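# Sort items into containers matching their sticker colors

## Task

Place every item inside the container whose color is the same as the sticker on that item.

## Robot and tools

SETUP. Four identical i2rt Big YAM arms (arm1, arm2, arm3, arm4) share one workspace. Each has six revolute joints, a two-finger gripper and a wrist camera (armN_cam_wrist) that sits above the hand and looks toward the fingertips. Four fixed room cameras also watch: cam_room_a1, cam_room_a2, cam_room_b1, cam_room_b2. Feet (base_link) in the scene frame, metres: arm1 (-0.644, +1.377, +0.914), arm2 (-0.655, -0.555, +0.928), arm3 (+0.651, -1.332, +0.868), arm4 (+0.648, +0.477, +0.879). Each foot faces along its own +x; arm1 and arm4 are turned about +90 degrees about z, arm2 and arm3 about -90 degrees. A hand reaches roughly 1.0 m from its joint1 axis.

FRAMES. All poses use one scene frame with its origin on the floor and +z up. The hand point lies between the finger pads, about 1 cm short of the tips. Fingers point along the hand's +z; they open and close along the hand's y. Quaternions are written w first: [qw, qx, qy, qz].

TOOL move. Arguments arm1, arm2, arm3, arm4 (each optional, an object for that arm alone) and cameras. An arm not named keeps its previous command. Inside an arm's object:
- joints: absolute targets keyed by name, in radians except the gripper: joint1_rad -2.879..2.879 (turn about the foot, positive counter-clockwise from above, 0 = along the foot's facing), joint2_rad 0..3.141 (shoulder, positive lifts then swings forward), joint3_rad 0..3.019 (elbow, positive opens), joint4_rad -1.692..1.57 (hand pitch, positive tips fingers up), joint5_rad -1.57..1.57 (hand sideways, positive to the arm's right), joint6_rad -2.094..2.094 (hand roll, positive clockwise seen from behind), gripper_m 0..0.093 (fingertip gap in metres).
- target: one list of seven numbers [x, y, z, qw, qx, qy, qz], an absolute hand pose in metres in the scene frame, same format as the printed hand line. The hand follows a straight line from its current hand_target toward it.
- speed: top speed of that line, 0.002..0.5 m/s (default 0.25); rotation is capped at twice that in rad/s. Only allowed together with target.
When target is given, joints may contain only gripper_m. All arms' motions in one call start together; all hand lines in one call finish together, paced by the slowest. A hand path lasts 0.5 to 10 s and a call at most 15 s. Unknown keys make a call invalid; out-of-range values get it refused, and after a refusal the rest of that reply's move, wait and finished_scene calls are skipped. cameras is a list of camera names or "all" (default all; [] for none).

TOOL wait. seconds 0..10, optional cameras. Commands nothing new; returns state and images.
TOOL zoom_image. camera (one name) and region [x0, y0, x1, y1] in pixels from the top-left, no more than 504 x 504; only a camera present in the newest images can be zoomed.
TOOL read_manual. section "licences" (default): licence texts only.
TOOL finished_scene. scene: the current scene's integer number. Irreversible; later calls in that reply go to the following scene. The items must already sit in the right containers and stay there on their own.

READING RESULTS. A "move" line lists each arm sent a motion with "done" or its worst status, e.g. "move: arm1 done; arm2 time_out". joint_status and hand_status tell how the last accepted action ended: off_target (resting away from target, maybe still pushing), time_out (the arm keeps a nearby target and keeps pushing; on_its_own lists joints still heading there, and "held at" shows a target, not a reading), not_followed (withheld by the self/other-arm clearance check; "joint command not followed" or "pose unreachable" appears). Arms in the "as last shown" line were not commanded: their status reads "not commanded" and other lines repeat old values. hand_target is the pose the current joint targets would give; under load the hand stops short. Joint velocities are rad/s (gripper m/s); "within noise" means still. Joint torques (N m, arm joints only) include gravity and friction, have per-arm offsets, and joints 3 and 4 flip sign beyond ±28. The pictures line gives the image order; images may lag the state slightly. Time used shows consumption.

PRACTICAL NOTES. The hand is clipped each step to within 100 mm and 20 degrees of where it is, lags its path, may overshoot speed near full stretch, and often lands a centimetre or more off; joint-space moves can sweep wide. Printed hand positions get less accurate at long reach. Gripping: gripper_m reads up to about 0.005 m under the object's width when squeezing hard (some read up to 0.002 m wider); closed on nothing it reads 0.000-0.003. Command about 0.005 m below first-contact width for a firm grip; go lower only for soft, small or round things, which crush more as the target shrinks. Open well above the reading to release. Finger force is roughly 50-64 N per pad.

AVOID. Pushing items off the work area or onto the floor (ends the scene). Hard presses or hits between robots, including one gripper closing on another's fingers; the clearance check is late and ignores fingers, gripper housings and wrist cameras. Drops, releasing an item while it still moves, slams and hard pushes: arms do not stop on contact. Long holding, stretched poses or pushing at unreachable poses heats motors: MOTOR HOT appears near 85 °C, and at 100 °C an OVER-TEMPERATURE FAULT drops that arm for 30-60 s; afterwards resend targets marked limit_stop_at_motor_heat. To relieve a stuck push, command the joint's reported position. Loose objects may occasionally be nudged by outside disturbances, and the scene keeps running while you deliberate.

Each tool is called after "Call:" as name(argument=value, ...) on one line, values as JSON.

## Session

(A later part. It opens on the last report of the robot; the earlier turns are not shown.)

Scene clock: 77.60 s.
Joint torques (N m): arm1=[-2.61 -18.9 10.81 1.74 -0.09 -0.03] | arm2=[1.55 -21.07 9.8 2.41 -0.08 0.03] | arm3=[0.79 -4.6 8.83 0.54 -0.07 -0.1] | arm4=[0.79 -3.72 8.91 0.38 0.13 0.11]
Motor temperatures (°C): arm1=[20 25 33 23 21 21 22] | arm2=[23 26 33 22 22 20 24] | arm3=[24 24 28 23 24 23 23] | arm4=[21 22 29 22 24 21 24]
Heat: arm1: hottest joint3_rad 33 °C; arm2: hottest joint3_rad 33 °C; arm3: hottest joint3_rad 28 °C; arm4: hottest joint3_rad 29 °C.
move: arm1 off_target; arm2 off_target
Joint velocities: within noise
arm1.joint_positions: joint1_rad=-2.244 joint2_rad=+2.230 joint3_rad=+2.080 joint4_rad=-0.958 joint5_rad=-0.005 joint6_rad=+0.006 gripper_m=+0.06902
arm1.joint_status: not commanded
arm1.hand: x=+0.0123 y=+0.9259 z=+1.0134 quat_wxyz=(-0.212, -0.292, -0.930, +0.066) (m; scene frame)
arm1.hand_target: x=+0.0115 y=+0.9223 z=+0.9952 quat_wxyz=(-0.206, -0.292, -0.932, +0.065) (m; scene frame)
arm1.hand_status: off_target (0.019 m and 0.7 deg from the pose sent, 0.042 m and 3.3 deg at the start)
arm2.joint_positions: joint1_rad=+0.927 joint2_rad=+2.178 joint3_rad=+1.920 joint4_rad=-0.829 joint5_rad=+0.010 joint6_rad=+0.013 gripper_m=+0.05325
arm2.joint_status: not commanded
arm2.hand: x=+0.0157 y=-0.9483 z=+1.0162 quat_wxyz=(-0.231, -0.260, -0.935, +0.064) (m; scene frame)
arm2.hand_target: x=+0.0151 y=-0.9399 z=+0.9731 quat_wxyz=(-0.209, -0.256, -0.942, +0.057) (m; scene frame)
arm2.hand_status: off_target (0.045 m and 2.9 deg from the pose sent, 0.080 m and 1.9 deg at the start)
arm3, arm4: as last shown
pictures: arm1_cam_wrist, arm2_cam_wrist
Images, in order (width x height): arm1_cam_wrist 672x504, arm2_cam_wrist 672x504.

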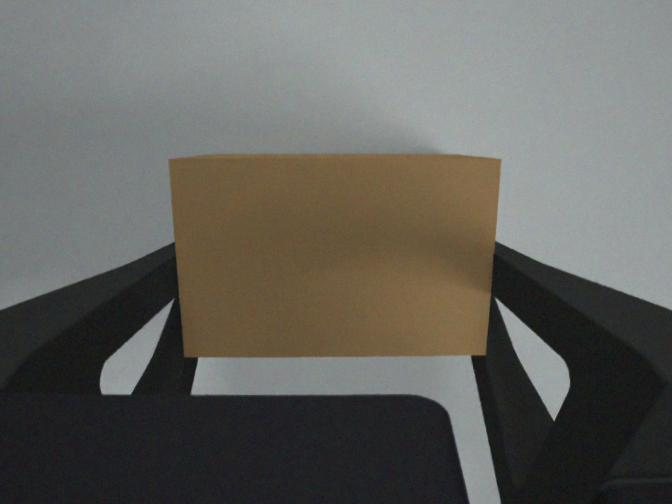

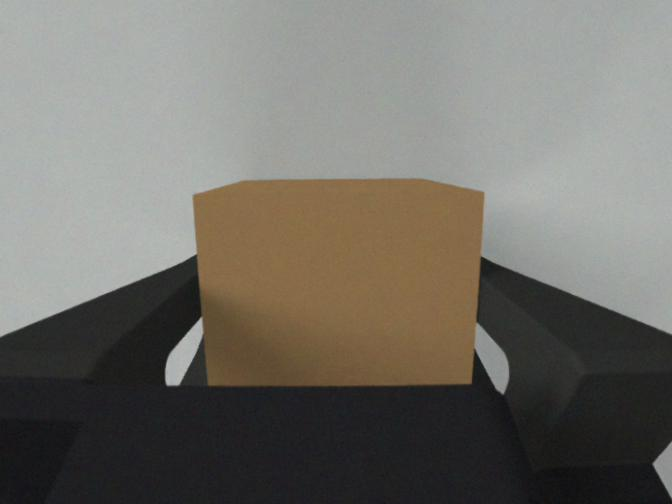

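Call:
move(arm1={"joints": {"gripper_m": 0.093}}, arm2={"joints": {"gripper_m": 0.093}}, cameras=["arm1_cam_wrist", "arm2_cam_wrist"])

Call:
move(arm1={"target": [-0.392, 1.202, 1.2, 0.2065, 0.2919, 0.9316, -0.0647], "speed": 0.35}, arm2={"target": [-0.39, -0.71, 1.2, 0.2088, 0.256, 0.9421, -0.0567], "speed": 0.35}, cameras=[])

Call:
move(arm4={"target": [0.069, 0.904, 1.065, 0.0778, -0.9212, 0.2905, 0.2468], "speed": 0.35}, arm3={"target": [0.057, -0.996, 1.08, 0.0692, -0.9308, 0.2581, 0.2494], "speed": 0.35}, cameras=["arm3_cam_wrist", "arm4_cam_wrist"])

Scene clock: 86.07 s.
Joint torques (N m): arm1=[-2.55 -19.25 11.32 1.87 -0.06 -0.03] | arm2=[1.32 -21.83 9.81 2.35 -0.07 0.04] | arm3=[0.73 -4.66 8.79 0.59 -0.07 -0.1] | arm4=[0.73 -3.66 9.02 0.38 0.12 0.15]
Motor temperatures (°C): arm1=[20 25 33 23 21 21 22] | arm2=[23 26 33 22 22 20 24] | arm3=[24 23 28 23 24 23 23] | arm4=[21 22 29 22 24 21 24]
Heat: arm1: hottest joint3_rad 33 °C; arm2: hottest joint3_rad 33 °C; arm3: hottest joint3_rad 28 °C; arm4: hottest joint3_rad 29 °C.
move: arm1 done; arm2 done
Joint velocities: within noise
arm1.joint_positions: joint1_rad=-2.244 joint2_rad=+2.234 joint3_rad=+2.076 joint4_rad=-0.958 joint5_rad=-0.005 joint6_rad=+0.006 gripper_m=+0.09297
arm1.joint_status: all done
arm1.hand: x=+0.0112 y=+0.9266 z=+1.0084 quat_wxyz=(-0.208, -0.292, -0.931, +0.065) (m; scene frame)
arm1.hand_target: x=+0.0115 y=+0.9223 z=+0.9952 quat_wxyz=(-0.206, -0.292, -0.932, +0.065) (m; scene frame)
arm1.hand_status: not commanded
arm2.joint_positions: joint1_rad=+0.929 joint2_rad=+2.185 joint3_rad=+1.920 joint4_rad=-0.827 joint5_rad=+0.010 joint6_rad=+0.013 gripper_m=+0.09292
arm2.joint_status: all done
arm2.hand: x=+0.0166 y=-0.9470 z=+1.0107 quat_wxyz=(-0.229, -0.260, -0.936, +0.063) (m; scene frame)
arm2.hand_target: x=+0.0151 y=-0.9399 z=+0.9732 quat_wxyz=(-0.209, -0.256, -0.942, +0.057) (m; scene frame)
arm2.hand_status: not commanded
arm3.joint_positions: joint1_rad=-1.982 joint2_rad=+0.854 joint3_rad=+0.959 joint4_rad=-1.228 joint5_rad=+0.002 joint6_rad=+0.005 gripper_m=+0.09306
arm3.joint_status: not commanded
arm3.hand: x=+0.3834 y=-1.1695 z=+1.1443 quat_wxyz=(+0.053, -0.940, +0.260, +0.212) (m; scene frame)
arm3.hand_target: x=+0.3879 y=-1.1695 z=+1.1402 quat_wxyz=(+0.051, -0.941, +0.262, +0.206) (m; scene frame)
arm3.hand_status: not commanded
arm4.joint_positions: joint1_rad=+0.878 joint2_rad=+0.847 joint3_rad=+0.952 joint4_rad=-1.223 joint5_rad=-0.002 joint6_rad=-0.011 gripper_m=+0.09311
arm4.joint_status: not commanded
arm4.hand: x=+0.4004 y=+0.6621 z=+1.1578 quat_wxyz=(-0.068, +0.927, -0.300, -0.215) (m; scene frame)
arm4.hand_target: x=+0.4024 y=+0.6605 z=+1.1547 quat_wxyz=(-0.065, +0.927, -0.305, -0.207) (m; scene frame)
arm4.hand_status: not commanded
pictures: arm1_cam_wrist, arm2_cam_wrist
Images, in order (width x height): arm1_cam_wrist 672x504, arm2_cam_wrist 672x504.

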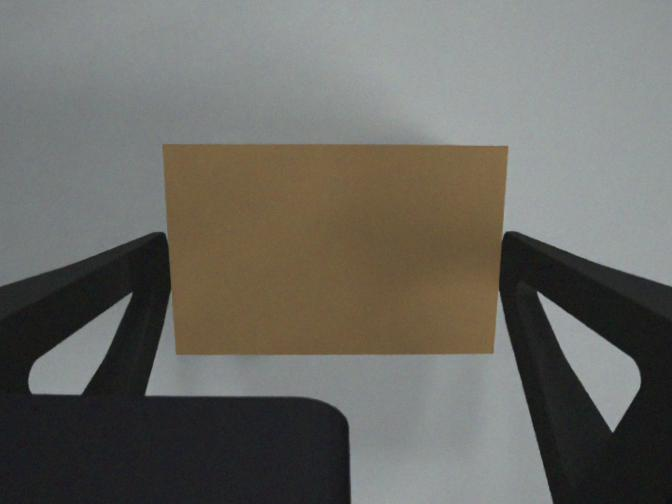

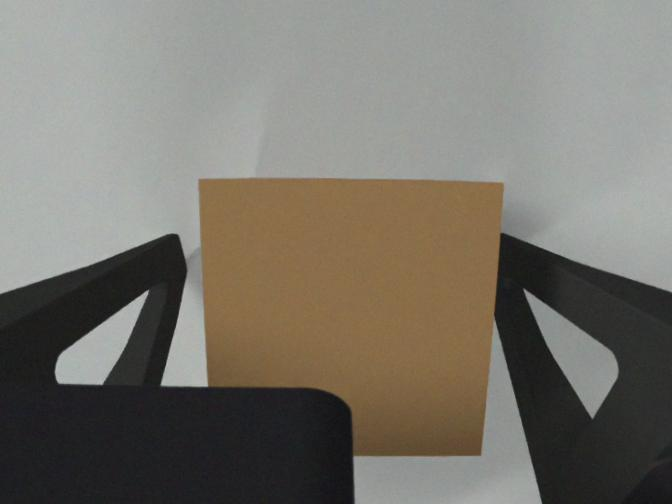

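Scene clock: 88.40 s.
Joint torques (N m): arm1=[-3.08 -1.08 11.44 0.9 -0.06 -0.03] | arm2=[1.2 -3.66 10.4 1.17 -0.08 0.02] | arm3=[0.56 -4.54 8.8 0.55 -0.08 -0.11] | arm4=[0.91 -4.01 8.87 0.4 0.16 0.16]
Motor temperatures (°C): arm1=[20 25 33 23 21 21 22] | arm2=[23 26 33 22 22 20 24] | arm3=[24 23 28 23 24 23 23] | arm4=[21 22 29 22 24 21 24]
Heat: arm1: hottest joint3_rad 33 °C; arm2: hottest joint3_rad 33 °C; arm3: hottest joint3_rad 28 °C; arm4: hottest joint3_rad 29 °C.
move: arm1 done; arm2 off_target
Joint velocities: within noise
arm1.joint_positions: joint1_rad=-2.247 joint2_rad=+0.827 joint3_rad=+0.977 joint4_rad=-1.256 joint5_rad=-0.010 joint6_rad=+0.000 gripper_m=+0.09297
arm1.joint_status: not commanded
arm1.hand: x=-0.3896 y=+1.2044 z=+1.2020 quat_wxyz=(-0.213, -0.290, -0.931, +0.066) (m; scene frame)
arm1.hand_target: x=-0.3920 y=+1.2021 z=+1.1999 quat_wxyz=(-0.206, -0.292, -0.932, +0.065) (m; scene frame)
arm1.hand_status: done (0.004 m and 0.8 deg from the pose sent, 0.525 m and 0.2 deg at the start)
arm2.joint_positions: joint1_rad=+0.929 joint2_rad=+0.837 joint3_rad=+0.954 joint4_rad=-1.214 joint5_rad=+0.010 joint6_rad=+0.013 gripper_m=+0.09292
arm2.joint_status: not commanded
arm2.hand: x=-0.3881 y=-0.7135 z=+1.2112 quat_wxyz=(-0.226, -0.260, -0.937, +0.062) (m; scene frame)
arm2.hand_target: x=-0.3902 y=-0.7100 z=+1.2002 quat_wxyz=(-0.209, -0.256, -0.942, +0.057) (m; scene frame)
arm2.hand_status: off_target (0.012 m and 2.2 deg from the pose sent, 0.507 m and 2.5 deg at the start)
arm3, arm4: as last shown
pictures: none
No camera images: "cameras" was empty.

Scene clock: 90.40 s.
Joint torques (N m): arm1=[-2.55 -0.38 11.28 0.79 -0.02 -0.09] | arm2=[1.2 -3.78 10.4 1.11 -0.08 0.03] | arm3=[2.26 -20.01 13.96 0.85 0.13 0.02] | arm4=[0.91 -21.71 12.79 0.35 -0.05 -0.06]
Motor temperatures (°C): arm1=[20 25 33 23 21 21 22] | arm2=[23 26 33 22 22 20 24] | arm3=[24 24 28 23 24 23 23] | arm4=[21 22 30 22 24 21 24]
Heat: arm1: hottest joint3_rad 33 °C; arm2: hottest joint3_rad 33 °C; arm3: hottest joint3_rad 28 °C; arm4: hottest joint3_rad 30 °C.
move: arm3 off_target; arm4 off_target
Joint velocities: within noise
arm1, arm2: as last shown
arm3.joint_positions: joint1_rad=-1.967 joint2_rad=+1.803 joint3_rad=+1.612 joint4_rad=-0.898 joint5_rad=+0.026 joint6_rad=+0.020 gripper_m=+0.09306
arm3.joint_status: not commanded
arm3.hand: x=+0.0762 y=-0.9963 z=+1.0554 quat_wxyz=(+0.065, -0.936, +0.262, +0.226) (m; scene frame)
arm3.hand_target: x=+0.0583 y=-0.9967 z=+1.0803 quat_wxyz=(+0.069, -0.931, +0.258, +0.250) (m; scene frame)
arm3.hand_status: off_target (0.031 m and 2.9 deg from the pose sent, 0.375 m and 4.8 deg at the start)
arm4.joint_positions: joint1_rad=+0.878 joint2_rad=+1.920 joint3_rad=+1.711 joint4_rad=-0.870 joint5_rad=-0.003 joint6_rad=-0.013 gripper_m=+0.09311
arm4.joint_status: not commanded
arm4.hand: x=+0.0814 y=+0.8965 z=+1.0473 quat_wxyz=(-0.074, +0.923, -0.297, -0.233) (m; scene frame)
arm4.hand_target: x=+0.0699 y=+0.9035 z=+1.0652 quat_wxyz=(-0.078, +0.921, -0.291, -0.247) (m; scene frame)
arm4.hand_status: off_target (0.023 m and 1.9 deg from the pose sent, 0.421 m and 4.1 deg at the start)
pictures: arm3_cam_wrist, arm4_cam_wrist
Images, in order (width x height): arm3_cam_wrist 672x504, arm4_cam_wrist 672x504.

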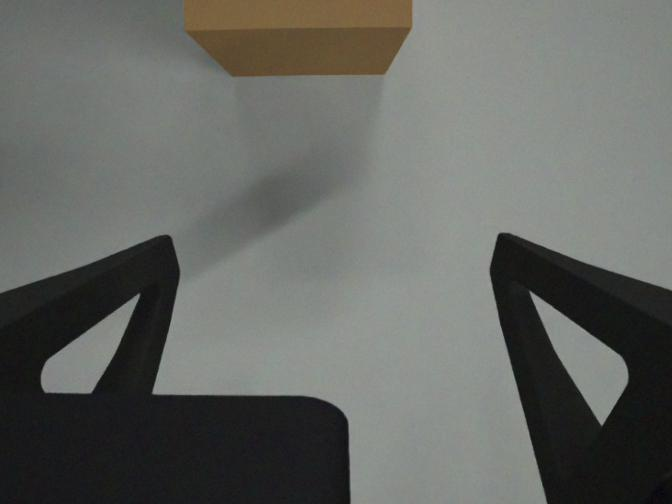

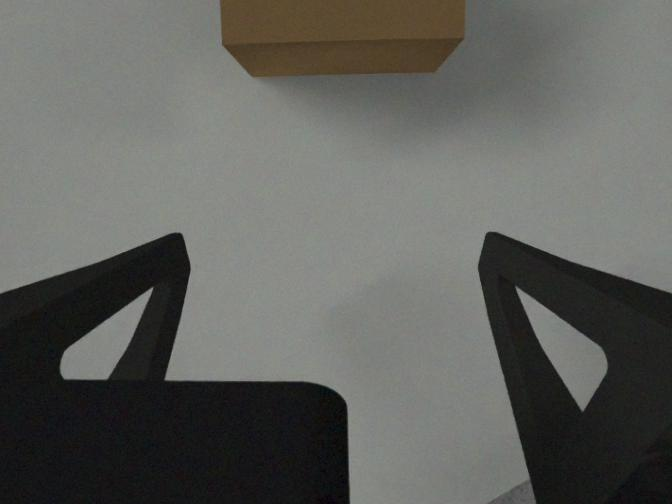

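Call:
move(arm4={"target":[0.003,0.954,1.012,0.0778,-0.9212,0.2905,0.2468],"speed":0.25}, arm3={"target":[-0.019,-0.960,1.046,0.0692,-0.9308,0.2581,0.2494],"speed":0.25}, cameras=["arm3_cam_wrist","arm4_cam_wrist"])

Scene clock: 126.97 s.
Joint torques (N m): arm1=[-2.55 0.03 11.33 0.91 -0.1 -0.06] | arm2=[1.2 -3.6 10.39 1.14 -0.09 0.03] | arm3=[2.32 -23.82 13.61 0.58 0.09 0] | arm4=[0.5 -23.94 12.27 0.47 -0.01 -0.06]
Motor temperatures (°C): arm1=[20 24 32 23 21 21 21] | arm2=[23 25 33 22 22 20 23] | arm3=[24 25 32 23 24 23 23] | arm4=[21 26 39 22 24 21 24]
Heat: arm1: hottest joint3_rad 32 °C; arm2: hottest joint3_rad 33 °C; arm3: hottest joint3_rad 32 °C; arm4: hottest joint3_rad 39 °C.
move: arm3 off_target; arm4 off_target
Joint velocities: within noise
arm1, arm2: as last shown
arm3.joint_positions: joint1_rad=-1.957 joint2_rad=+2.050 joint3_rad=+1.910 joint4_rad=-0.934 joint5_rad=+0.031 joint6_rad=+0.028 gripper_m=+0.09303
arm3.joint_status: not commanded
arm3.hand: x=-0.0038 y=-0.9591 z=+1.0271 quat_wxyz=(+0.067, -0.934, +0.262, +0.233) (m; scene frame)
arm3.hand_target: x=-0.0181 y=-0.9605 z=+1.0461 quat_wxyz=(+0.069, -0.931, +0.258, +0.250) (m; scene frame)
arm3.hand_status: off_target (0.024 m and 2.0 deg from the pose sent, 0.102 m and 2.9 deg at the start)
arm4.joint_positions: joint1_rad=+0.883 joint2_rad=+2.168 joint3_rad=+2.022 joint4_rad=-0.901 joint5_rad=-0.006 joint6_rad=-0.015 gripper_m=+0.09305
arm4.joint_status: not commanded
arm4.hand: x=+0.0092 y=+0.9450 z=+1.0173 quat_wxyz=(-0.077, +0.920, -0.293, -0.248) (m; scene frame)
arm4.hand_target: x=+0.0035 y=+0.9535 z=+1.0119 quat_wxyz=(-0.078, +0.921, -0.290, -0.247) (m; scene frame)
arm4.hand_status: off_target (0.012 m and 0.4 deg from the pose sent, 0.103 m and 1.9 deg at the start)
pictures: arm3_cam_wrist, arm4_cam_wrist
Images, in order (width x height): arm3_cam_wrist 672x504, arm4_cam_wrist 672x504.

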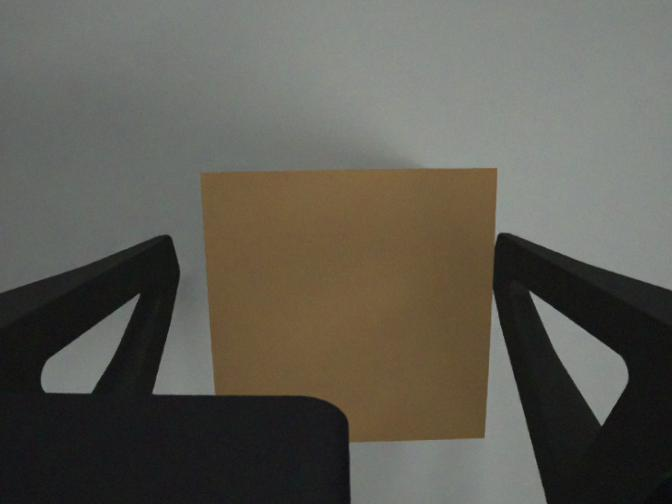

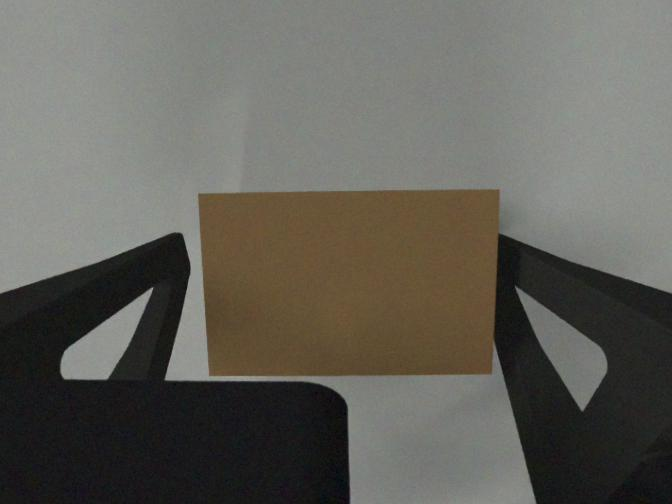

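Call:
move(arm4={"joints":{"gripper_m":0.052}}, arm3={"joints":{"gripper_m":0.038}}, cameras=["arm3_cam_wrist","arm4_cam_wrist"])

Scene clock: 132.37 s.
Joint torques (N m): arm1=[-2.73 -0.38 11.54 0.79 -0.05 -0.07] | arm2=[1.2 -3.66 10.37 1.14 -0.09 0.02] | arm3=[2.37 -23.77 13.68 0.62 0.08 -0.01] | arm4=[0.67 -23.47 12.3 0.5 0.01 -0.03]
Motor temperatures (°C): arm1=[20 24 32 23 21 21 21] | arm2=[23 25 33 22 22 20 23] | arm3=[24 26 32 23 24 23 23] | arm4=[21 27 39 22 24 21 24]
Heat: arm1: hottest joint3_rad 32 °C; arm2: hottest joint3_rad 33 °C; arm3: hottest joint3_rad 32 °C; arm4: hottest joint3_rad 39 °C.
move: arm3 off_target; arm4 off_target
Joint velocities: within noise
arm1, arm2: as last shown
arm3.joint_positions: joint1_rad=-1.957 joint2_rad=+2.050 joint3_rad=+1.910 joint4_rad=-0.934 joint5_rad=+0.031 joint6_rad=+0.029 gripper_m=+0.05320
arm3.joint_status: gripper_m off_target (ended at +0.05322, target +0.03800)
arm3.hand: x=-0.0038 y=-0.9591 z=+1.0271 quat_wxyz=(+0.067, -0.934, +0.262, +0.233) (m; scene frame)
arm3.hand_target: x=-0.0181 y=-0.9606 z=+1.0461 quat_wxyz=(+0.069, -0.931, +0.258, +0.250) (m; scene frame)
arm3.hand_status: not commanded
arm4.joint_positions: joint1_rad=+0.882 joint2_rad=+2.168 joint3_rad=+2.022 joint4_rad=-0.901 joint5_rad=-0.006 joint6_rad=-0.015 gripper_m=+0.06954
arm4.joint_status: gripper_m off_target (ended at +0.06956, target +0.05200)
arm4.hand: x=+0.0094 y=+0.9452 z=+1.0173 quat_wxyz=(-0.077, +0.920, -0.293, -0.248) (m; scene frame)
arm4.hand_target: x=+0.0037 y=+0.9537 z=+1.0119 quat_wxyz=(-0.078, +0.921, -0.291, -0.247) (m; scene frame)
arm4.hand_status: not commanded
pictures: arm3_cam_wrist, arm4_cam_wrist
Images, in order (width x height): arm3_cam_wrist 672x504, arm4_cam_wrist 672x504.

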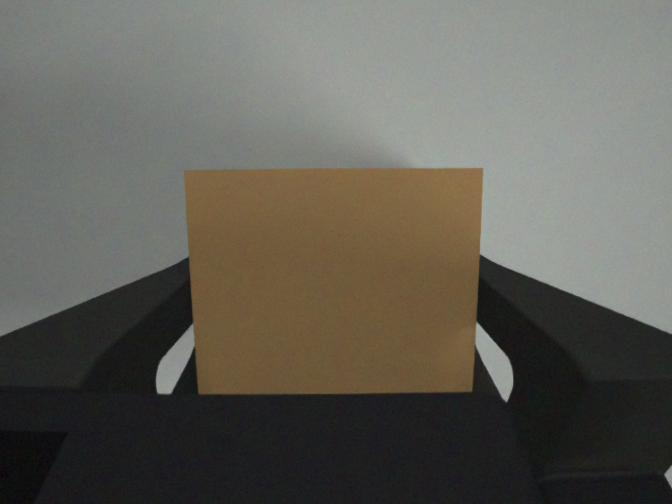

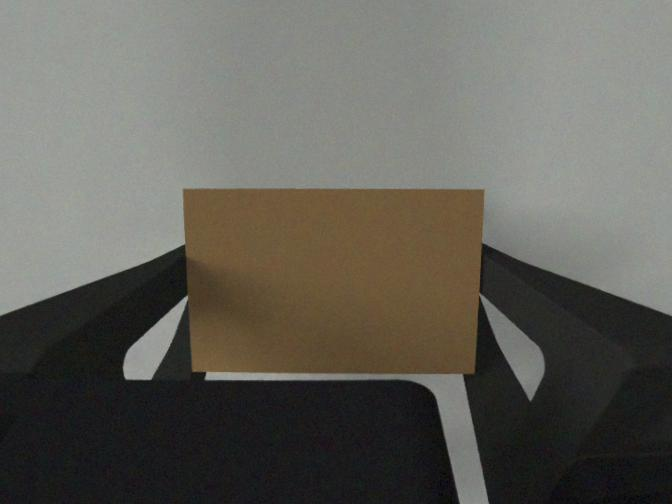

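Call:
move(arm4={"target":[0.401,0.66,1.16,0.0778,-0.9212,0.2905,0.2468],"speed":0.35}, arm3={"target":[0.387,-1.176,1.15,0.0692,-0.9308,0.2581,0.2494],"speed":0.35}, cameras=["arm3_cam_wrist","arm4_cam_wrist"])

Call:
move(arm4={"joints":{"joint1_rad":-1.158,"joint2_rad":0.85,"joint3_rad":0.95,"joint4_rad":-1.235,"joint5_rad":0,"joint6_rad":0}}, arm3={"joints":{"joint1_rad":1.101,"joint2_rad":0.85,"joint3_rad":0.95,"joint4_rad":-1.235,"joint5_rad":0,"joint6_rad":0}}, cameras=["arm3_cam_wrist","arm4_cam_wrist"])

Call:
move(arm4={"target":[1.145,0.7235,0.93,0.2517,-0.2247,0.9394,0.0602],"speed":0.35}, arm3={"target":[1.175,-1.676,0.95,0.2071,0.2838,0.9341,-0.0629],"speed":0.35}, cameras=["arm3_cam_wrist","arm4_cam_wrist"])

Scene clock: 143.20 s.
Joint torques (N m): arm1=[-2.84 -0.62 11.55 0.81 -0.03 -0.06] | arm2=[1.08 -3.6 10.37 1.16 -0.09 0.03] | arm3=[1.44 -2.61 9.26 0.8 -0.05 -0.09] | arm4=[0.5 -2.49 9.32 0.49 0.06 -0.03]
Motor temperatures (°C): arm1=[20 24 32 23 21 21 21] | arm2=[23 25 33 22 22 20 23] | arm3=[24 26 32 23 24 23 24] | arm4=[21 27 38 22 24 21 25]
Heat: arm1: hottest joint3_rad 32 °C; arm2: hottest joint3_rad 33 °C; arm3: hottest joint3_rad 32 °C; arm4: hottest joint3_rad 38 °C.
move: arm3 done; arm4 done
Joint velocities: within noise
arm1, arm2: as last shown
arm1.joint_positions: joint1_rad=-2.247 joint2_rad=+0.827 joint3_rad=+0.977 joint4_rad=-1.256 joint5_rad=-0.010 joint6_rad=-0.001 gripper_m=+0.09297
arm3.joint_positions: joint1_rad=-1.957 joint2_rad=+0.777 joint3_rad=+0.922 joint4_rad=-1.169 joint5_rad=+0.030 joint6_rad=+0.029 gripper_m=+0.05318
arm3.joint_status: not commanded
arm3.hand: x=+0.3866 y=-1.1745 z=+1.1547 quat_wxyz=(+0.072, -0.928, +0.261, +0.257) (m; scene frame)
arm3.hand_target: x=+0.3870 y=-1.1760 z=+1.1499 quat_wxyz=(+0.069, -0.931, +0.258, +0.249) (m; scene frame)
arm3.hand_status: done (0.005 m and 1.0 deg from the pose sent, 0.463 m and 2.0 deg at the start)
arm4.joint_positions: joint1_rad=+0.882 joint2_rad=+0.789 joint3_rad=+0.912 joint4_rad=-1.156 joint5_rad=-0.006 joint6_rad=-0.015 gripper_m=+0.06954
arm4.joint_status: not commanded
arm4.hand: x=+0.4003 y=+0.6600 z=+1.1624 quat_wxyz=(-0.080, +0.918, -0.293, -0.254) (m; scene frame)
arm4.hand_target: x=+0.4010 y=+0.6600 z=+1.1600 quat_wxyz=(-0.078, +0.921, -0.291, -0.247) (m; scene frame)
arm4.hand_status: done (0.002 m and 1.0 deg from the pose sent, 0.505 m and 0.4 deg at the start)
pictures: arm3_cam_wrist, arm4_cam_wrist
Images, in order (width x height): arm3_cam_wrist 672x504, arm4_cam_wrist 672x504.

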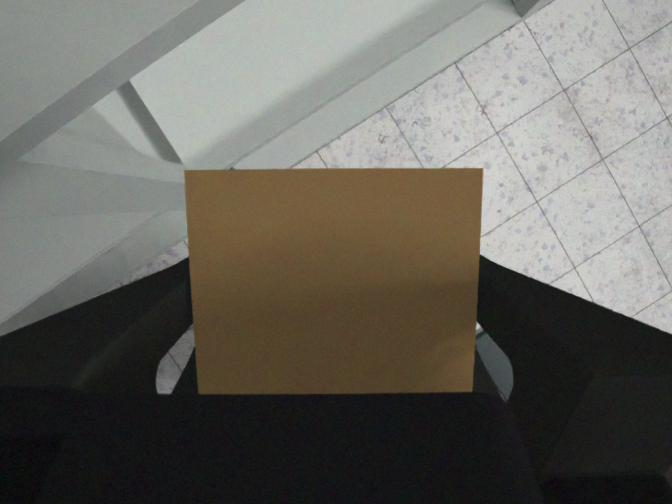

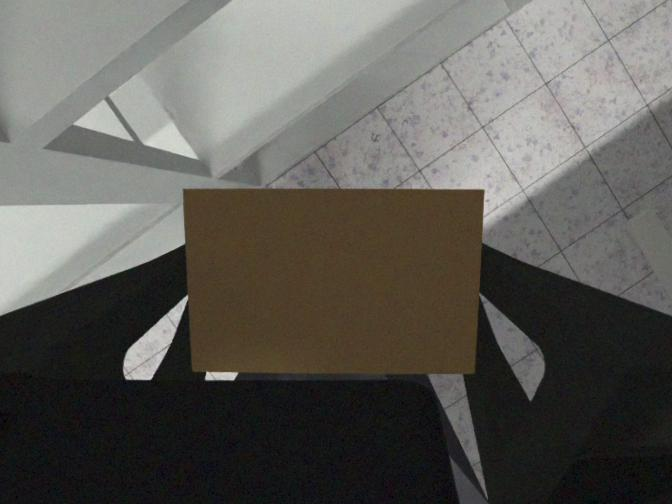

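Scene clock: 145.57 s.
Joint torques (N m): arm1=[-2.49 -0.5 11.37 0.84 -0.06 -0.05] | arm2=[1.2 -3.49 10.37 1.14 -0.08 0.02] | arm3=[1.85 -4.6 11.9 0.55 0.12 -0.1] | arm4=[0.73 -3.9 11.7 0.23 0.07 0.12]
Motor temperatures (°C): arm1=[20 24 32 23 21 21 21] | arm2=[23 25 33 22 22 20 23] | arm3=[24 26 32 23 24 23 24] | arm4=[21 27 38 22 24 21 25]
Heat: arm1: hottest joint3_rad 32 °C; arm2: hottest joint3_rad 33 °C; arm3: hottest joint3_rad 32 °C; arm4: hottest joint3_rad 38 °C.
move: arm3 done; arm4 done
Joint velocities: within noise
arm1, arm2: as last shown
arm3.joint_positions: joint1_rad=+1.092 joint2_rad=+0.857 joint3_rad=+0.922 joint4_rad=-1.229 joint5_rad=-0.002 joint6_rad=+0.006 gripper_m=+0.05318
arm3.joint_status: all done
arm3.hand: x=+0.9014 y=-1.4994 z=+1.1302 quat_wxyz=(-0.196, -0.290, -0.934, +0.064) (m; scene frame)
arm3.hand_target: x=+0.9052 y=-1.4990 z=+1.1452 quat_wxyz=(-0.209, -0.283, -0.934, +0.069) (m; scene frame)
arm3.hand_status: not commanded
arm4.joint_positions: joint1_rad=-1.157 joint2_rad=+0.850 joint3_rad=+0.912 joint4_rad=-1.223 joint5_rad=+0.001 joint6_rad=-0.011 gripper_m=+0.06956
arm4.joint_status: all done
arm4.hand: x=+0.9186 y=+0.6146 z=+1.1353 quat_wxyz=(-0.196, +0.233, -0.951, -0.045) (m; scene frame)
arm4.hand_target: x=+0.9230 y=+0.6167 z=+1.1525 quat_wxyz=(-0.208, +0.227, -0.950, -0.049) (m; scene frame)
arm4.hand_status: not commanded
pictures: arm3_cam_wrist, arm4_cam_wrist
Images, in order (width x height): arm3_cam_wrist 672x504, arm4_cam_wrist 672x504.

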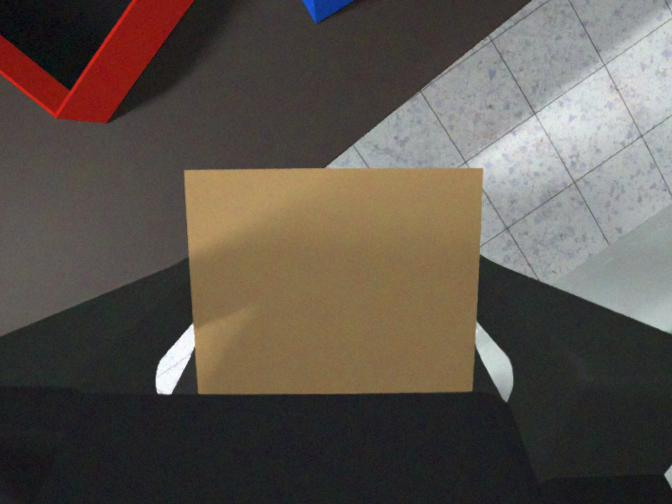

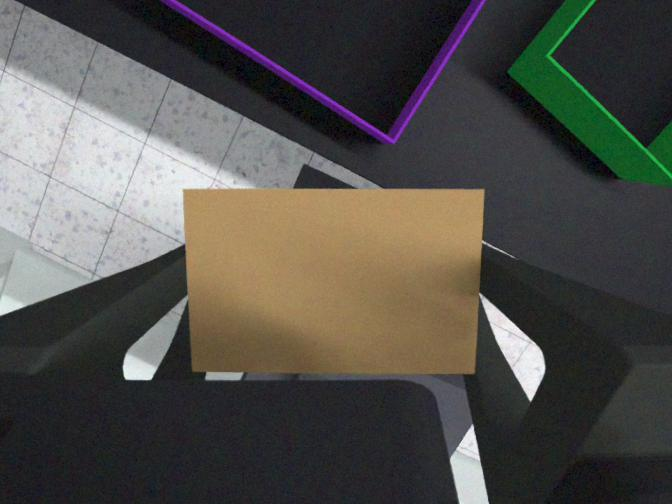

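Scene clock: 147.40 s.
Joint torques (N m): arm1=[-2.67 -0.56 11.43 0.73 -0.05 -0.06] | arm2=[1.14 -3.49 10.37 1.16 -0.08 0.03] | arm3=[2.14 -20.31 12.31 1.03 -0.06 -0.01] | arm4=[0.32 -15.68 10.28 1.32 -0.06 0.07]
Motor temperatures (°C): arm1=[20 24 32 23 21 21 21] | arm2=[23 25 33 22 22 20 23] | arm3=[24 26 32 23 24 23 24] | arm4=[21 27 38 22 24 21 25]
Heat: arm1: hottest joint3_rad 32 °C; arm2: hottest joint3_rad 33 °C; arm3: hottest joint3_rad 32 °C; arm4: hottest joint3_rad 38 °C.
move: arm3 off_target; arm4 off_target
Joint velocities: within noise
arm1, arm2: as last shown
arm3.joint_positions: joint1_rad=+1.094 joint2_rad=+1.844 joint3_rad=+1.301 joint4_rad=-0.669 joint5_rad=-0.006 joint6_rad=+0.006 gripper_m=+0.05318
arm3.joint_status: not commanded
arm3.hand: x=+1.1494 y=-1.6699 z=+0.9220 quat_wxyz=(-0.174, -0.291, -0.939, +0.056) (m; scene frame)
arm3.hand_target: x=+1.1736 y=-1.6749 z=+0.9507 quat_wxyz=(-0.207, -0.284, -0.934, +0.063) (m; scene frame)
arm3.hand_status: off_target (0.038 m and 4.0 deg from the pose sent, 0.372 m and 1.5 deg at the start)
arm4.joint_positions: joint1_rad=-1.161 joint2_rad=+1.667 joint3_rad=+0.964 joint4_rad=-0.401 joint5_rad=-0.002 joint6_rad=-0.011 gripper_m=+0.06956
arm4.joint_status: not commanded
arm4.hand: x=+1.1195 y=+0.7147 z=+0.9105 quat_wxyz=(-0.222, +0.230, -0.946, -0.052) (m; scene frame)
arm4.hand_target: x=+1.1436 y=+0.7227 z=+0.9308 quat_wxyz=(-0.252, +0.225, -0.939, -0.060) (m; scene frame)
arm4.hand_status: off_target (0.033 m and 3.6 deg from the pose sent, 0.324 m and 6.9 deg at the start)
pictures: arm3_cam_wrist, arm4_cam_wrist
Images, in order (width x height): arm3_cam_wrist 672x504, arm4_cam_wrist 672x504.

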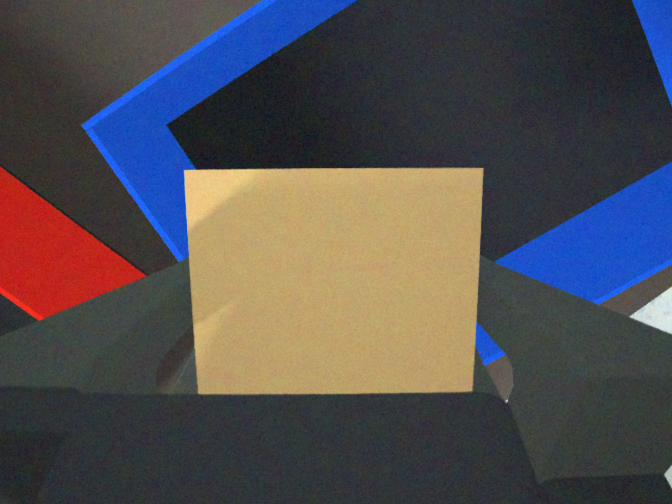

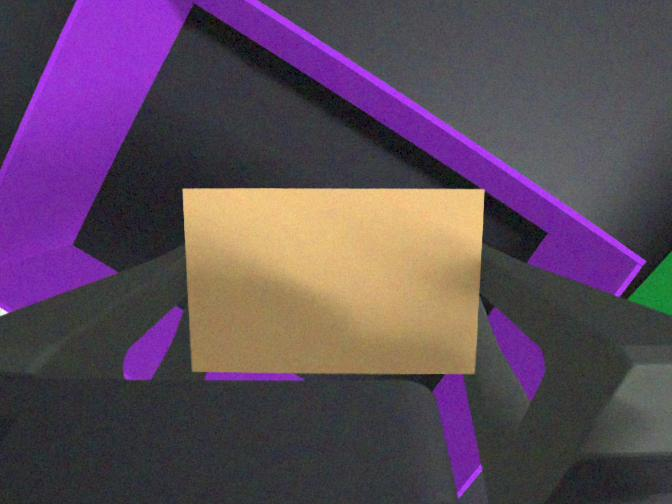

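Call:
move(arm4={"target":[1.136,0.727,0.755,0.2517,-0.2247,0.9394,0.0602],"speed":0.12}, arm3={"target":[1.18,-1.752,0.95,0.2447,0.3145,0.9133,-0.0843],"speed":0.25}, cameras=["arm3_cam_wrist","arm4_cam_wrist"])

Scene clock: 192.27 s.
Joint torques (N m): arm1=[-2.37 0.03 11.38 0.76 -0.04 -0.03] | arm2=[1.14 -3.55 10.39 1.14 -0.08 0.02] | arm3=[0.21 -18.96 12.98 1.54 -0.08 -0.12] | arm4=[1.79 -17.26 4.71 1.51 0.2 0.19]
Motor temperatures (°C): arm1=[20 24 32 23 21 21 21] | arm2=[23 24 33 22 22 20 23] | arm3=[24 26 34 23 24 23 24] | arm4=[21 25 36 22 24 21 26]
Heat: arm1: hottest joint3_rad 32 °C; arm2: hottest joint3_rad 33 °C; arm3: hottest joint3_rad 34 °C; arm4: hottest joint3_rad 36 °C.
move: arm3 off_target; arm4 done
Joint velocities: within noise
arm1, arm2: as last shown
arm3.joint_positions: joint1_rad=+1.028 joint2_rad=+1.899 joint3_rad=+1.389 joint4_rad=-0.601 joint5_rad=-0.012 joint6_rad=+0.001 gripper_m=+0.05318
arm3.joint_status: not commanded
arm3.hand: x=+1.1642 y=-1.7305 z=+0.9337 quat_wxyz=(-0.220, -0.315, -0.920, +0.075) (m; scene frame)
arm3.hand_target: x=+1.1786 y=-1.7509 z=+0.9507 quat_wxyz=(-0.245, -0.314, -0.913, +0.085) (m; scene frame)
arm3.hand_status: off_target (0.031 m and 3.1 deg from the pose sent, 0.092 m and 9.6 deg at the start)
arm4.joint_positions: joint1_rad=-1.161 joint2_rad=+2.039 joint3_rad=+0.931 joint4_rad=+0.057 joint5_rad=-0.002 joint6_rad=-0.009 gripper_m=+0.06956
arm4.joint_status: not commanded
arm4.hand: x=+1.1349 y=+0.7222 z=+0.7584 quat_wxyz=(-0.247, +0.228, -0.940, -0.058) (m; scene frame)
arm4.hand_target: x=+1.1358 y=+0.7270 z=+0.7551 quat_wxyz=(-0.251, +0.225, -0.939, -0.060) (m; scene frame)
arm4.hand_status: done (0.006 m and 0.7 deg from the pose sent, 0.157 m and 3.6 deg at the start)
pictures: arm3_cam_wrist, arm4_cam_wrist
Images, in order (width x height): arm3_cam_wrist 672x504, arm4_cam_wrist 672x504.

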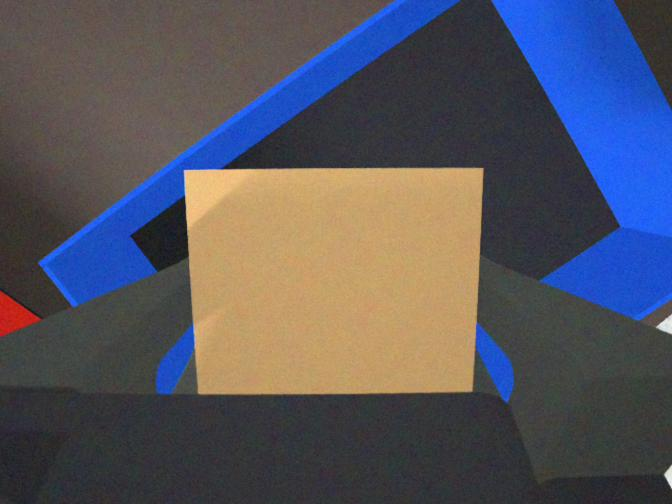

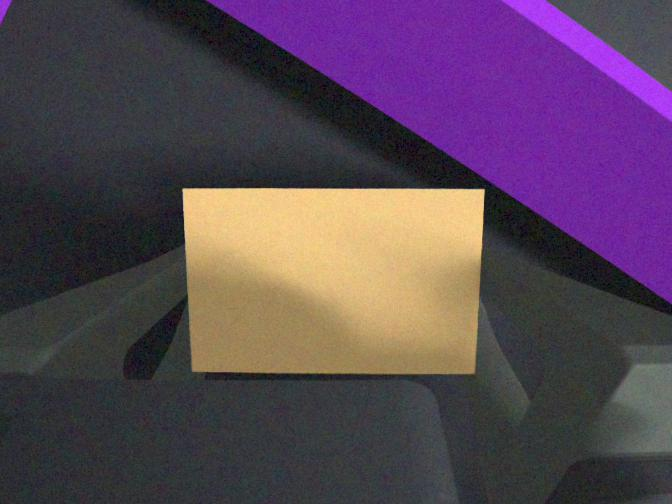

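Call:
move(arm4={"target":[1.121,0.729,0.736,0.2517,-0.2247,0.9394,0.0602],"speed":0.15}, arm3={"target":[1.161,-1.763,0.752,0.2447,0.3145,0.9133,-0.0843],"speed":0.15}, cameras=["arm3_cam_wrist","arm4_cam_wrist"])

Scene clock: 202.73 s.
Joint torques (N m): arm1=[-2.49 -0.38 11.4 0.87 -0.08 -0.04] | arm2=[1.2 -3.6 10.39 1.14 -0.07 0.03] | arm3=[0.15 -21.54 6.38 1.59 -0.09 -0.12] | arm4=[1.67 -15.56 3.89 1.4 0.22 0.19]
Motor temperatures (°C): arm1=[20 23 32 23 21 21 21] | arm2=[23 24 33 22 22 20 23] | arm3=[24 26 33 23 24 23 24] | arm4=[21 25 35 22 24 21 26]
Heat: arm1: hottest joint3_rad 32 °C; arm2: hottest joint3_rad 33 °C; arm3: hottest joint3_rad 33 °C; arm4: hottest joint3_rad 35 °C.
move: arm3 done; arm4 off_target
Joint velocities: within noise
arm1.joint_positions: joint1_rad=-2.247 joint2_rad=+0.827 joint3_rad=+0.977 joint4_rad=-1.256 joint5_rad=-0.010 joint6_rad=-0.001 gripper_m=+0.09297
arm1.joint_status: not commanded
arm1.hand: x=-0.3896 y=+1.2044 z=+1.2020 quat_wxyz=(-0.213, -0.290, -0.931, +0.066) (m; scene frame)
arm1.hand_target: x=-0.3920 y=+1.2021 z=+1.1999 quat_wxyz=(-0.206, -0.292, -0.932, +0.065) (m; scene frame)
arm1.hand_status: not commanded
arm2.joint_positions: joint1_rad=+0.929 joint2_rad=+0.837 joint3_rad=+0.954 joint4_rad=-1.214 joint5_rad=+0.010 joint6_rad=+0.013 gripper_m=+0.09292
arm2.joint_status: not commanded
arm2.hand: x=-0.3881 y=-0.7135 z=+1.2112 quat_wxyz=(-0.226, -0.260, -0.937, +0.062) (m; scene frame)
arm2.hand_target: x=-0.3902 y=-0.7100 z=+1.2002 quat_wxyz=(-0.209, -0.256, -0.942, +0.057) (m; scene frame)
arm2.hand_status: not commanded
arm3.joint_positions: joint1_rad=+0.998 joint2_rad=+2.219 joint3_rad=+1.333 joint4_rad=-0.180 joint5_rad=-0.028 joint6_rad=-0.026 gripper_m=+0.05318
arm3.joint_status: not commanded
arm3.hand: x=+1.1655 y=-1.7551 z=+0.7542 quat_wxyz=(-0.241, -0.312, -0.915, +0.082) (m; scene frame)
arm3.hand_target: x=+1.1609 y=-1.7628 z=+0.7521 quat_wxyz=(-0.245, -0.314, -0.913, +0.084) (m; scene frame)
arm3.hand_status: done (0.009 m and 0.6 deg from the pose sent, 0.185 m and 3.1 deg at the start)
arm4.joint_positions: joint1_rad=-1.141 joint2_rad=+2.064 joint3_rad=+0.906 joint4_rad=+0.123 joint5_rad=+0.007 joint6_rad=+0.007 gripper_m=+0.06956
arm4.joint_status: not commanded
arm4.hand: x=+1.1255 y=+0.7274 z=+0.7467 quat_wxyz=(-0.255, +0.228, -0.938, -0.060) (m; scene frame)
arm4.hand_target: x=+1.1208 y=+0.7290 z=+0.7363 quat_wxyz=(-0.252, +0.225, -0.939, -0.060) (m; scene frame)
arm4.hand_status: off_target (0.012 m and 0.6 deg from the pose sent, 0.027 m and 0.7 deg at the start)
pictures: arm3_cam_wrist, arm4_cam_wrist
Images, in order (width x height): arm3_cam_wrist 672x504, arm4_cam_wrist 672x504.

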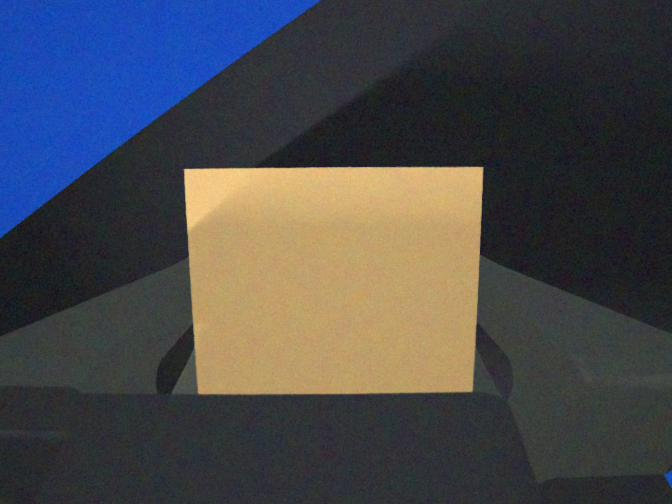

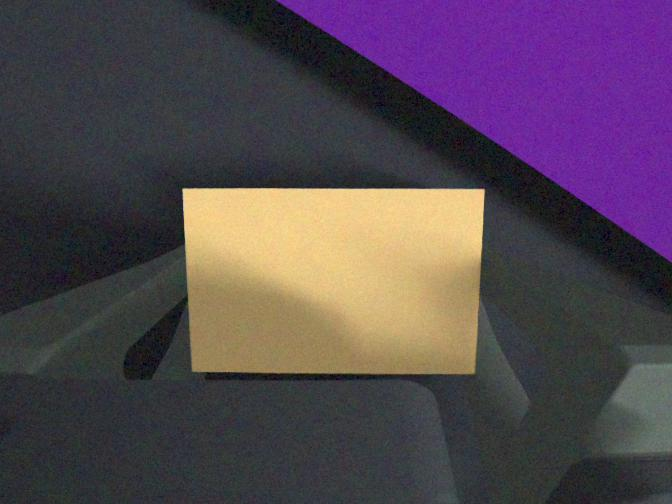

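Call:
move(arm4={"target":[1.121,0.729,0.727,0.2517,-0.2247,0.9394,0.0602],"speed":0.08}, arm3={"target":[1.161,-1.763,0.738,0.2447,0.3145,0.9133,-0.0843],"speed":0.08}, cameras=["arm3_cam_wrist"])

Scene clock: 208.20 s.
Joint torques (N m): arm1=[-2.67 0.21 11.37 0.95 -0.06 -0.07] | arm2=[1.2 -3.6 10.39 1.11 -0.09 0.03] | arm3=[0.15 -19.72 6.58 1.76 -0.08 -0.11] | arm4=[1.2 -14.86 4.1 1.4 0.18 0.14]
Motor temperatures (°C): arm1=[20 23 32 23 21 21 21] | arm2=[23 24 33 22 22 20 23] | arm3=[24 26 32 23 24 23 24] | arm4=[21 24 34 22 24 21 26]
Heat: arm1: hottest joint3_rad 32 °C; arm2: hottest joint3_rad 33 °C; arm3: hottest joint3_rad 32 °C; arm4: hottest joint3_rad 34 °C.
move: arm3 off_target; arm4 off_target
Joint velocities: within noise
arm1, arm2: as last shown
arm3.joint_positions: joint1_rad=+0.998 joint2_rad=+2.224 joint3_rad=+1.333 joint4_rad=-0.157 joint5_rad=-0.028 joint6_rad=-0.026 gripper_m=+0.05318
arm3.joint_status: not commanded
arm3.hand: x=+1.1684 y=-1.7575 z=+0.7541 quat_wxyz=(-0.250, -0.311, -0.913, +0.084) (m; scene frame)
arm3.hand_target: x=+1.1606 y=-1.7625 z=+0.7383 quat_wxyz=(-0.245, -0.315, -0.913, +0.084) (m; scene frame)
arm3.hand_status: off_target (0.019 m and 0.7 deg from the pose sent, 0.019 m and 0.6 deg at the start)
arm4.joint_positions: joint1_rad=-1.141 joint2_rad=+2.076 joint3_rad=+0.906 joint4_rad=+0.144 joint5_rad=+0.008 joint6_rad=+0.010 gripper_m=+0.06956
arm4.joint_status: not commanded
arm4.hand: x=+1.1267 y=+0.7280 z=+0.7433 quat_wxyz=(-0.260, +0.226, -0.937, -0.061) (m; scene frame)
arm4.hand_target: x=+1.1205 y=+0.7287 z=+0.7275 quat_wxyz=(-0.252, +0.225, -0.939, -0.060) (m; scene frame)
arm4.hand_status: off_target (0.017 m and 1.0 deg from the pose sent, 0.020 m and 0.5 deg at the start)
pictures: arm3_cam_wrist
Images, in order (width x height): arm3_cam_wrist 672x504.

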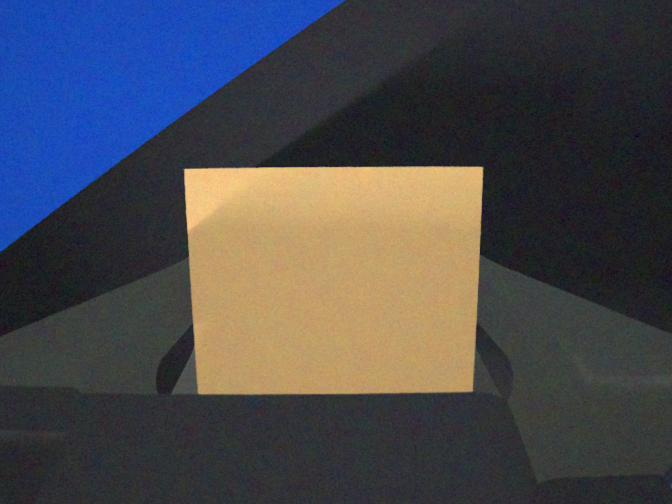

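Call:
move(arm4={"joints":{"gripper_m":0.09}}, arm3={"joints":{"gripper_m":0.085}}, cameras=["arm3_cam_wrist","arm4_cam_wrist"])

Call:
move(arm4={"target":[1.127,0.728,0.94,0.2517,-0.2247,0.9394,0.0602],"speed":0.3}, arm3={"target":[1.168,-1.757,0.96,0.2447,0.3145,0.9133,-0.0843],"speed":0.3}, cameras=["arm3_cam_wrist","arm4_cam_wrist"])

Scene clock: 213.83 s.
Joint torques (N m): arm1=[-2.37 -0.03 11.37 0.92 -0.07 -0.08] | arm2=[1.14 -3.72 10.4 1.11 -0.08 0.03] | arm3=[0.15 -20.84 6.48 1.59 -0.07 -0.12] | arm4=[1.55 -16.03 3.96 1.42 0.23 0.15]
Motor temperatures (°C): arm1=[20 23 33 23 21 21 21] | arm2=[23 24 33 22 22 20 23] | arm3=[24 26 32 23 24 23 25] | arm4=[21 25 33 22 24 21 26]
Heat: arm1: hottest joint3_rad 33 °C; arm2: hottest joint3_rad 33 °C; arm3: hottest joint3_rad 32 °C; arm4: hottest joint3_rad 33 °C.
move: arm3 done; arm4 done
Joint velocities: within noise
arm1, arm2: as last shown
arm3.joint_positions: joint1_rad=+0.998 joint2_rad=+2.233 joint3_rad=+1.333 joint4_rad=-0.154 joint5_rad=-0.028 joint6_rad=-0.026 gripper_m=+0.08496
arm3.joint_status: all done
arm3.hand: x=+1.1670 y=-1.7564 z=+0.7482 quat_wxyz=(-0.247, -0.312, -0.914, +0.083) (m; scene frame)
arm3.hand_target: x=+1.1606 y=-1.7625 z=+0.7383 quat_wxyz=(-0.245, -0.314, -0.913, +0.084) (m; scene frame)
arm3.hand_status: not commanded
arm4.joint_positions: joint1_rad=-1.141 joint2_rad=+2.086 joint3_rad=+0.906 joint4_rad=+0.145 joint5_rad=+0.008 joint6_rad=+0.010 gripper_m=+0.08991
arm4.joint_status: all done
arm4.hand: x=+1.1244 y=+0.7267 z=+0.7379 quat_wxyz=(-0.255, +0.226, -0.938, -0.060) (m; scene frame)
arm4.hand_target: x=+1.1205 y=+0.7287 z=+0.7275 quat_wxyz=(-0.252, +0.225, -0.939, -0.060) (m; scene frame)
arm4.hand_status: not commanded
pictures: arm3_cam_wrist, arm4_cam_wrist
Images, in order (width x height): arm3_cam_wrist 672x504, arm4_cam_wrist 672x504.

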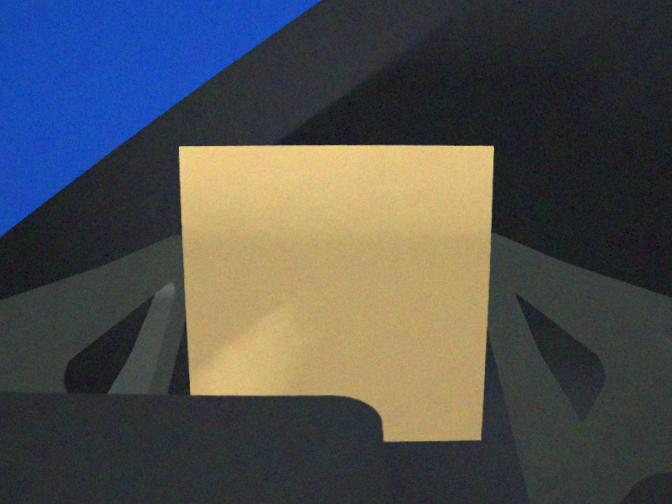

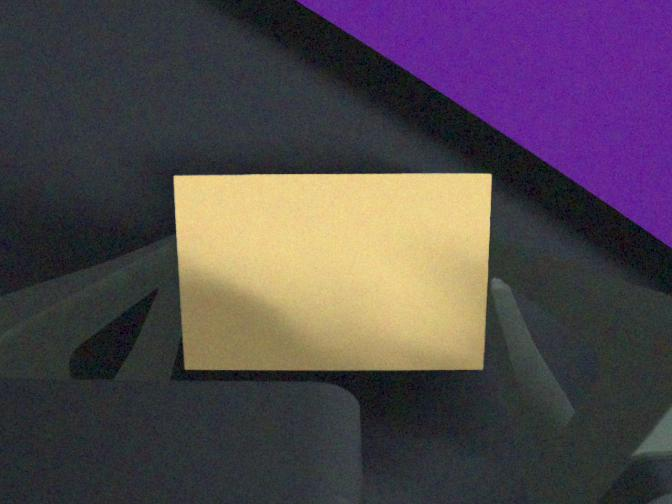

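Scene clock: 215.30 s.
Joint torques (N m): arm1=[-2.55 -0.73 11.25 0.76 -0.06 0] | arm2=[1.14 -3.66 10.37 1.17 -0.08 0.02] | arm3=[1.03 -19.78 11.78 0.66 0.11 -0.02] | arm4=[0.79 -15.21 9.61 0.4 0.05 0.08]
Motor temperatures (°C): arm1=[20 23 33 23 21 21 21] | arm2=[23 24 33 22 22 20 23] | arm3=[24 26 32 23 24 23 24] | arm4=[21 25 33 22 24 21 26]
Heat: arm1: hottest joint3_rad 33 °C; arm2: hottest joint3_rad 33 °C; arm3: hottest joint3_rad 32 °C; arm4: hottest joint3_rad 33 °C.
move: arm3 off_target; arm4 off_target
Joint velocities: within noise
arm1, arm2: as last shown
arm3.joint_positions: joint1_rad=+0.998 joint2_rad=+1.887 joint3_rad=+1.399 joint4_rad=-0.594 joint5_rad=-0.027 joint6_rad=-0.026 gripper_m=+0.08496
arm3.joint_status: not commanded
arm3.hand: x=+1.1587 y=-1.7472 z=+0.9468 quat_wxyz=(-0.234, -0.313, -0.917, +0.079) (m; scene frame)
arm3.hand_target: x=+1.1675 y=-1.7566 z=+0.9601 quat_wxyz=(-0.245, -0.314, -0.913, +0.084) (m; scene frame)
arm3.hand_status: off_target (0.019 m and 1.5 deg from the pose sent, 0.212 m and 0.4 deg at the start)
arm4.joint_positions: joint1_rad=-1.141 joint2_rad=+1.621 joint3_rad=+0.949 joint4_rad=-0.388 joint5_rad=+0.008 joint6_rad=+0.010 gripper_m=+0.08991
arm4.joint_status: not commanded
arm4.hand: x=+1.1159 y=+0.7224 z=+0.9291 quat_wxyz=(-0.243, +0.227, -0.941, -0.057) (m; scene frame)
arm4.hand_target: x=+1.1267 y=+0.7279 z=+0.9403 quat_wxyz=(-0.252, +0.225, -0.939, -0.060) (m; scene frame)
arm4.hand_status: off_target (0.016 m and 1.1 deg from the pose sent, 0.202 m and 0.5 deg at the start)
pictures: arm3_cam_wrist, arm4_cam_wrist
Images, in order (width x height): arm3_cam_wrist 672x504, arm4_cam_wrist 672x504.

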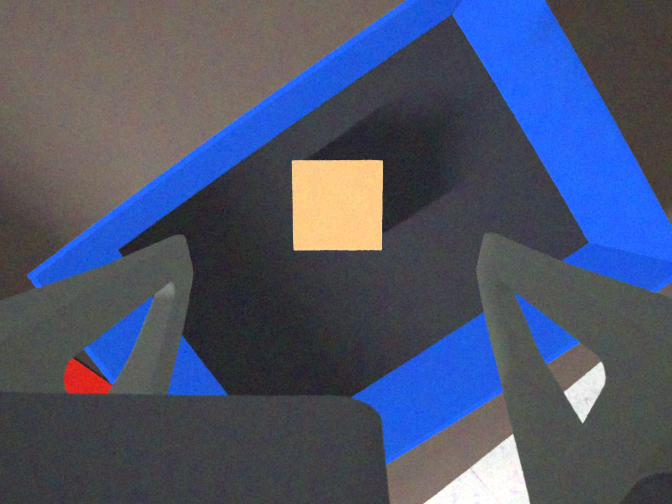

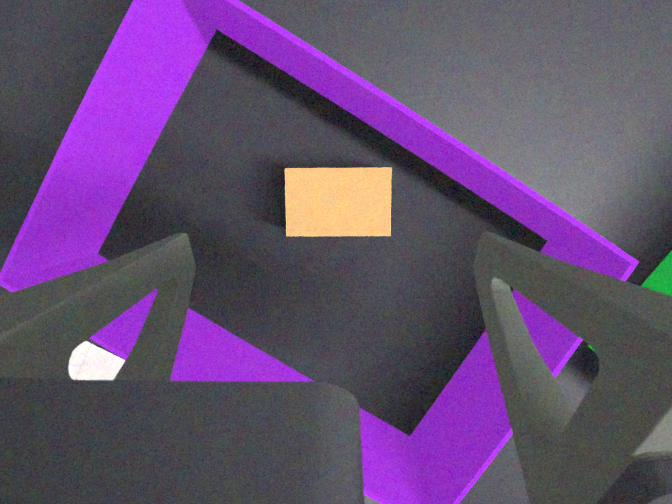

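Call:
finished_scene(scene=3)

The scene is finished: the task was done.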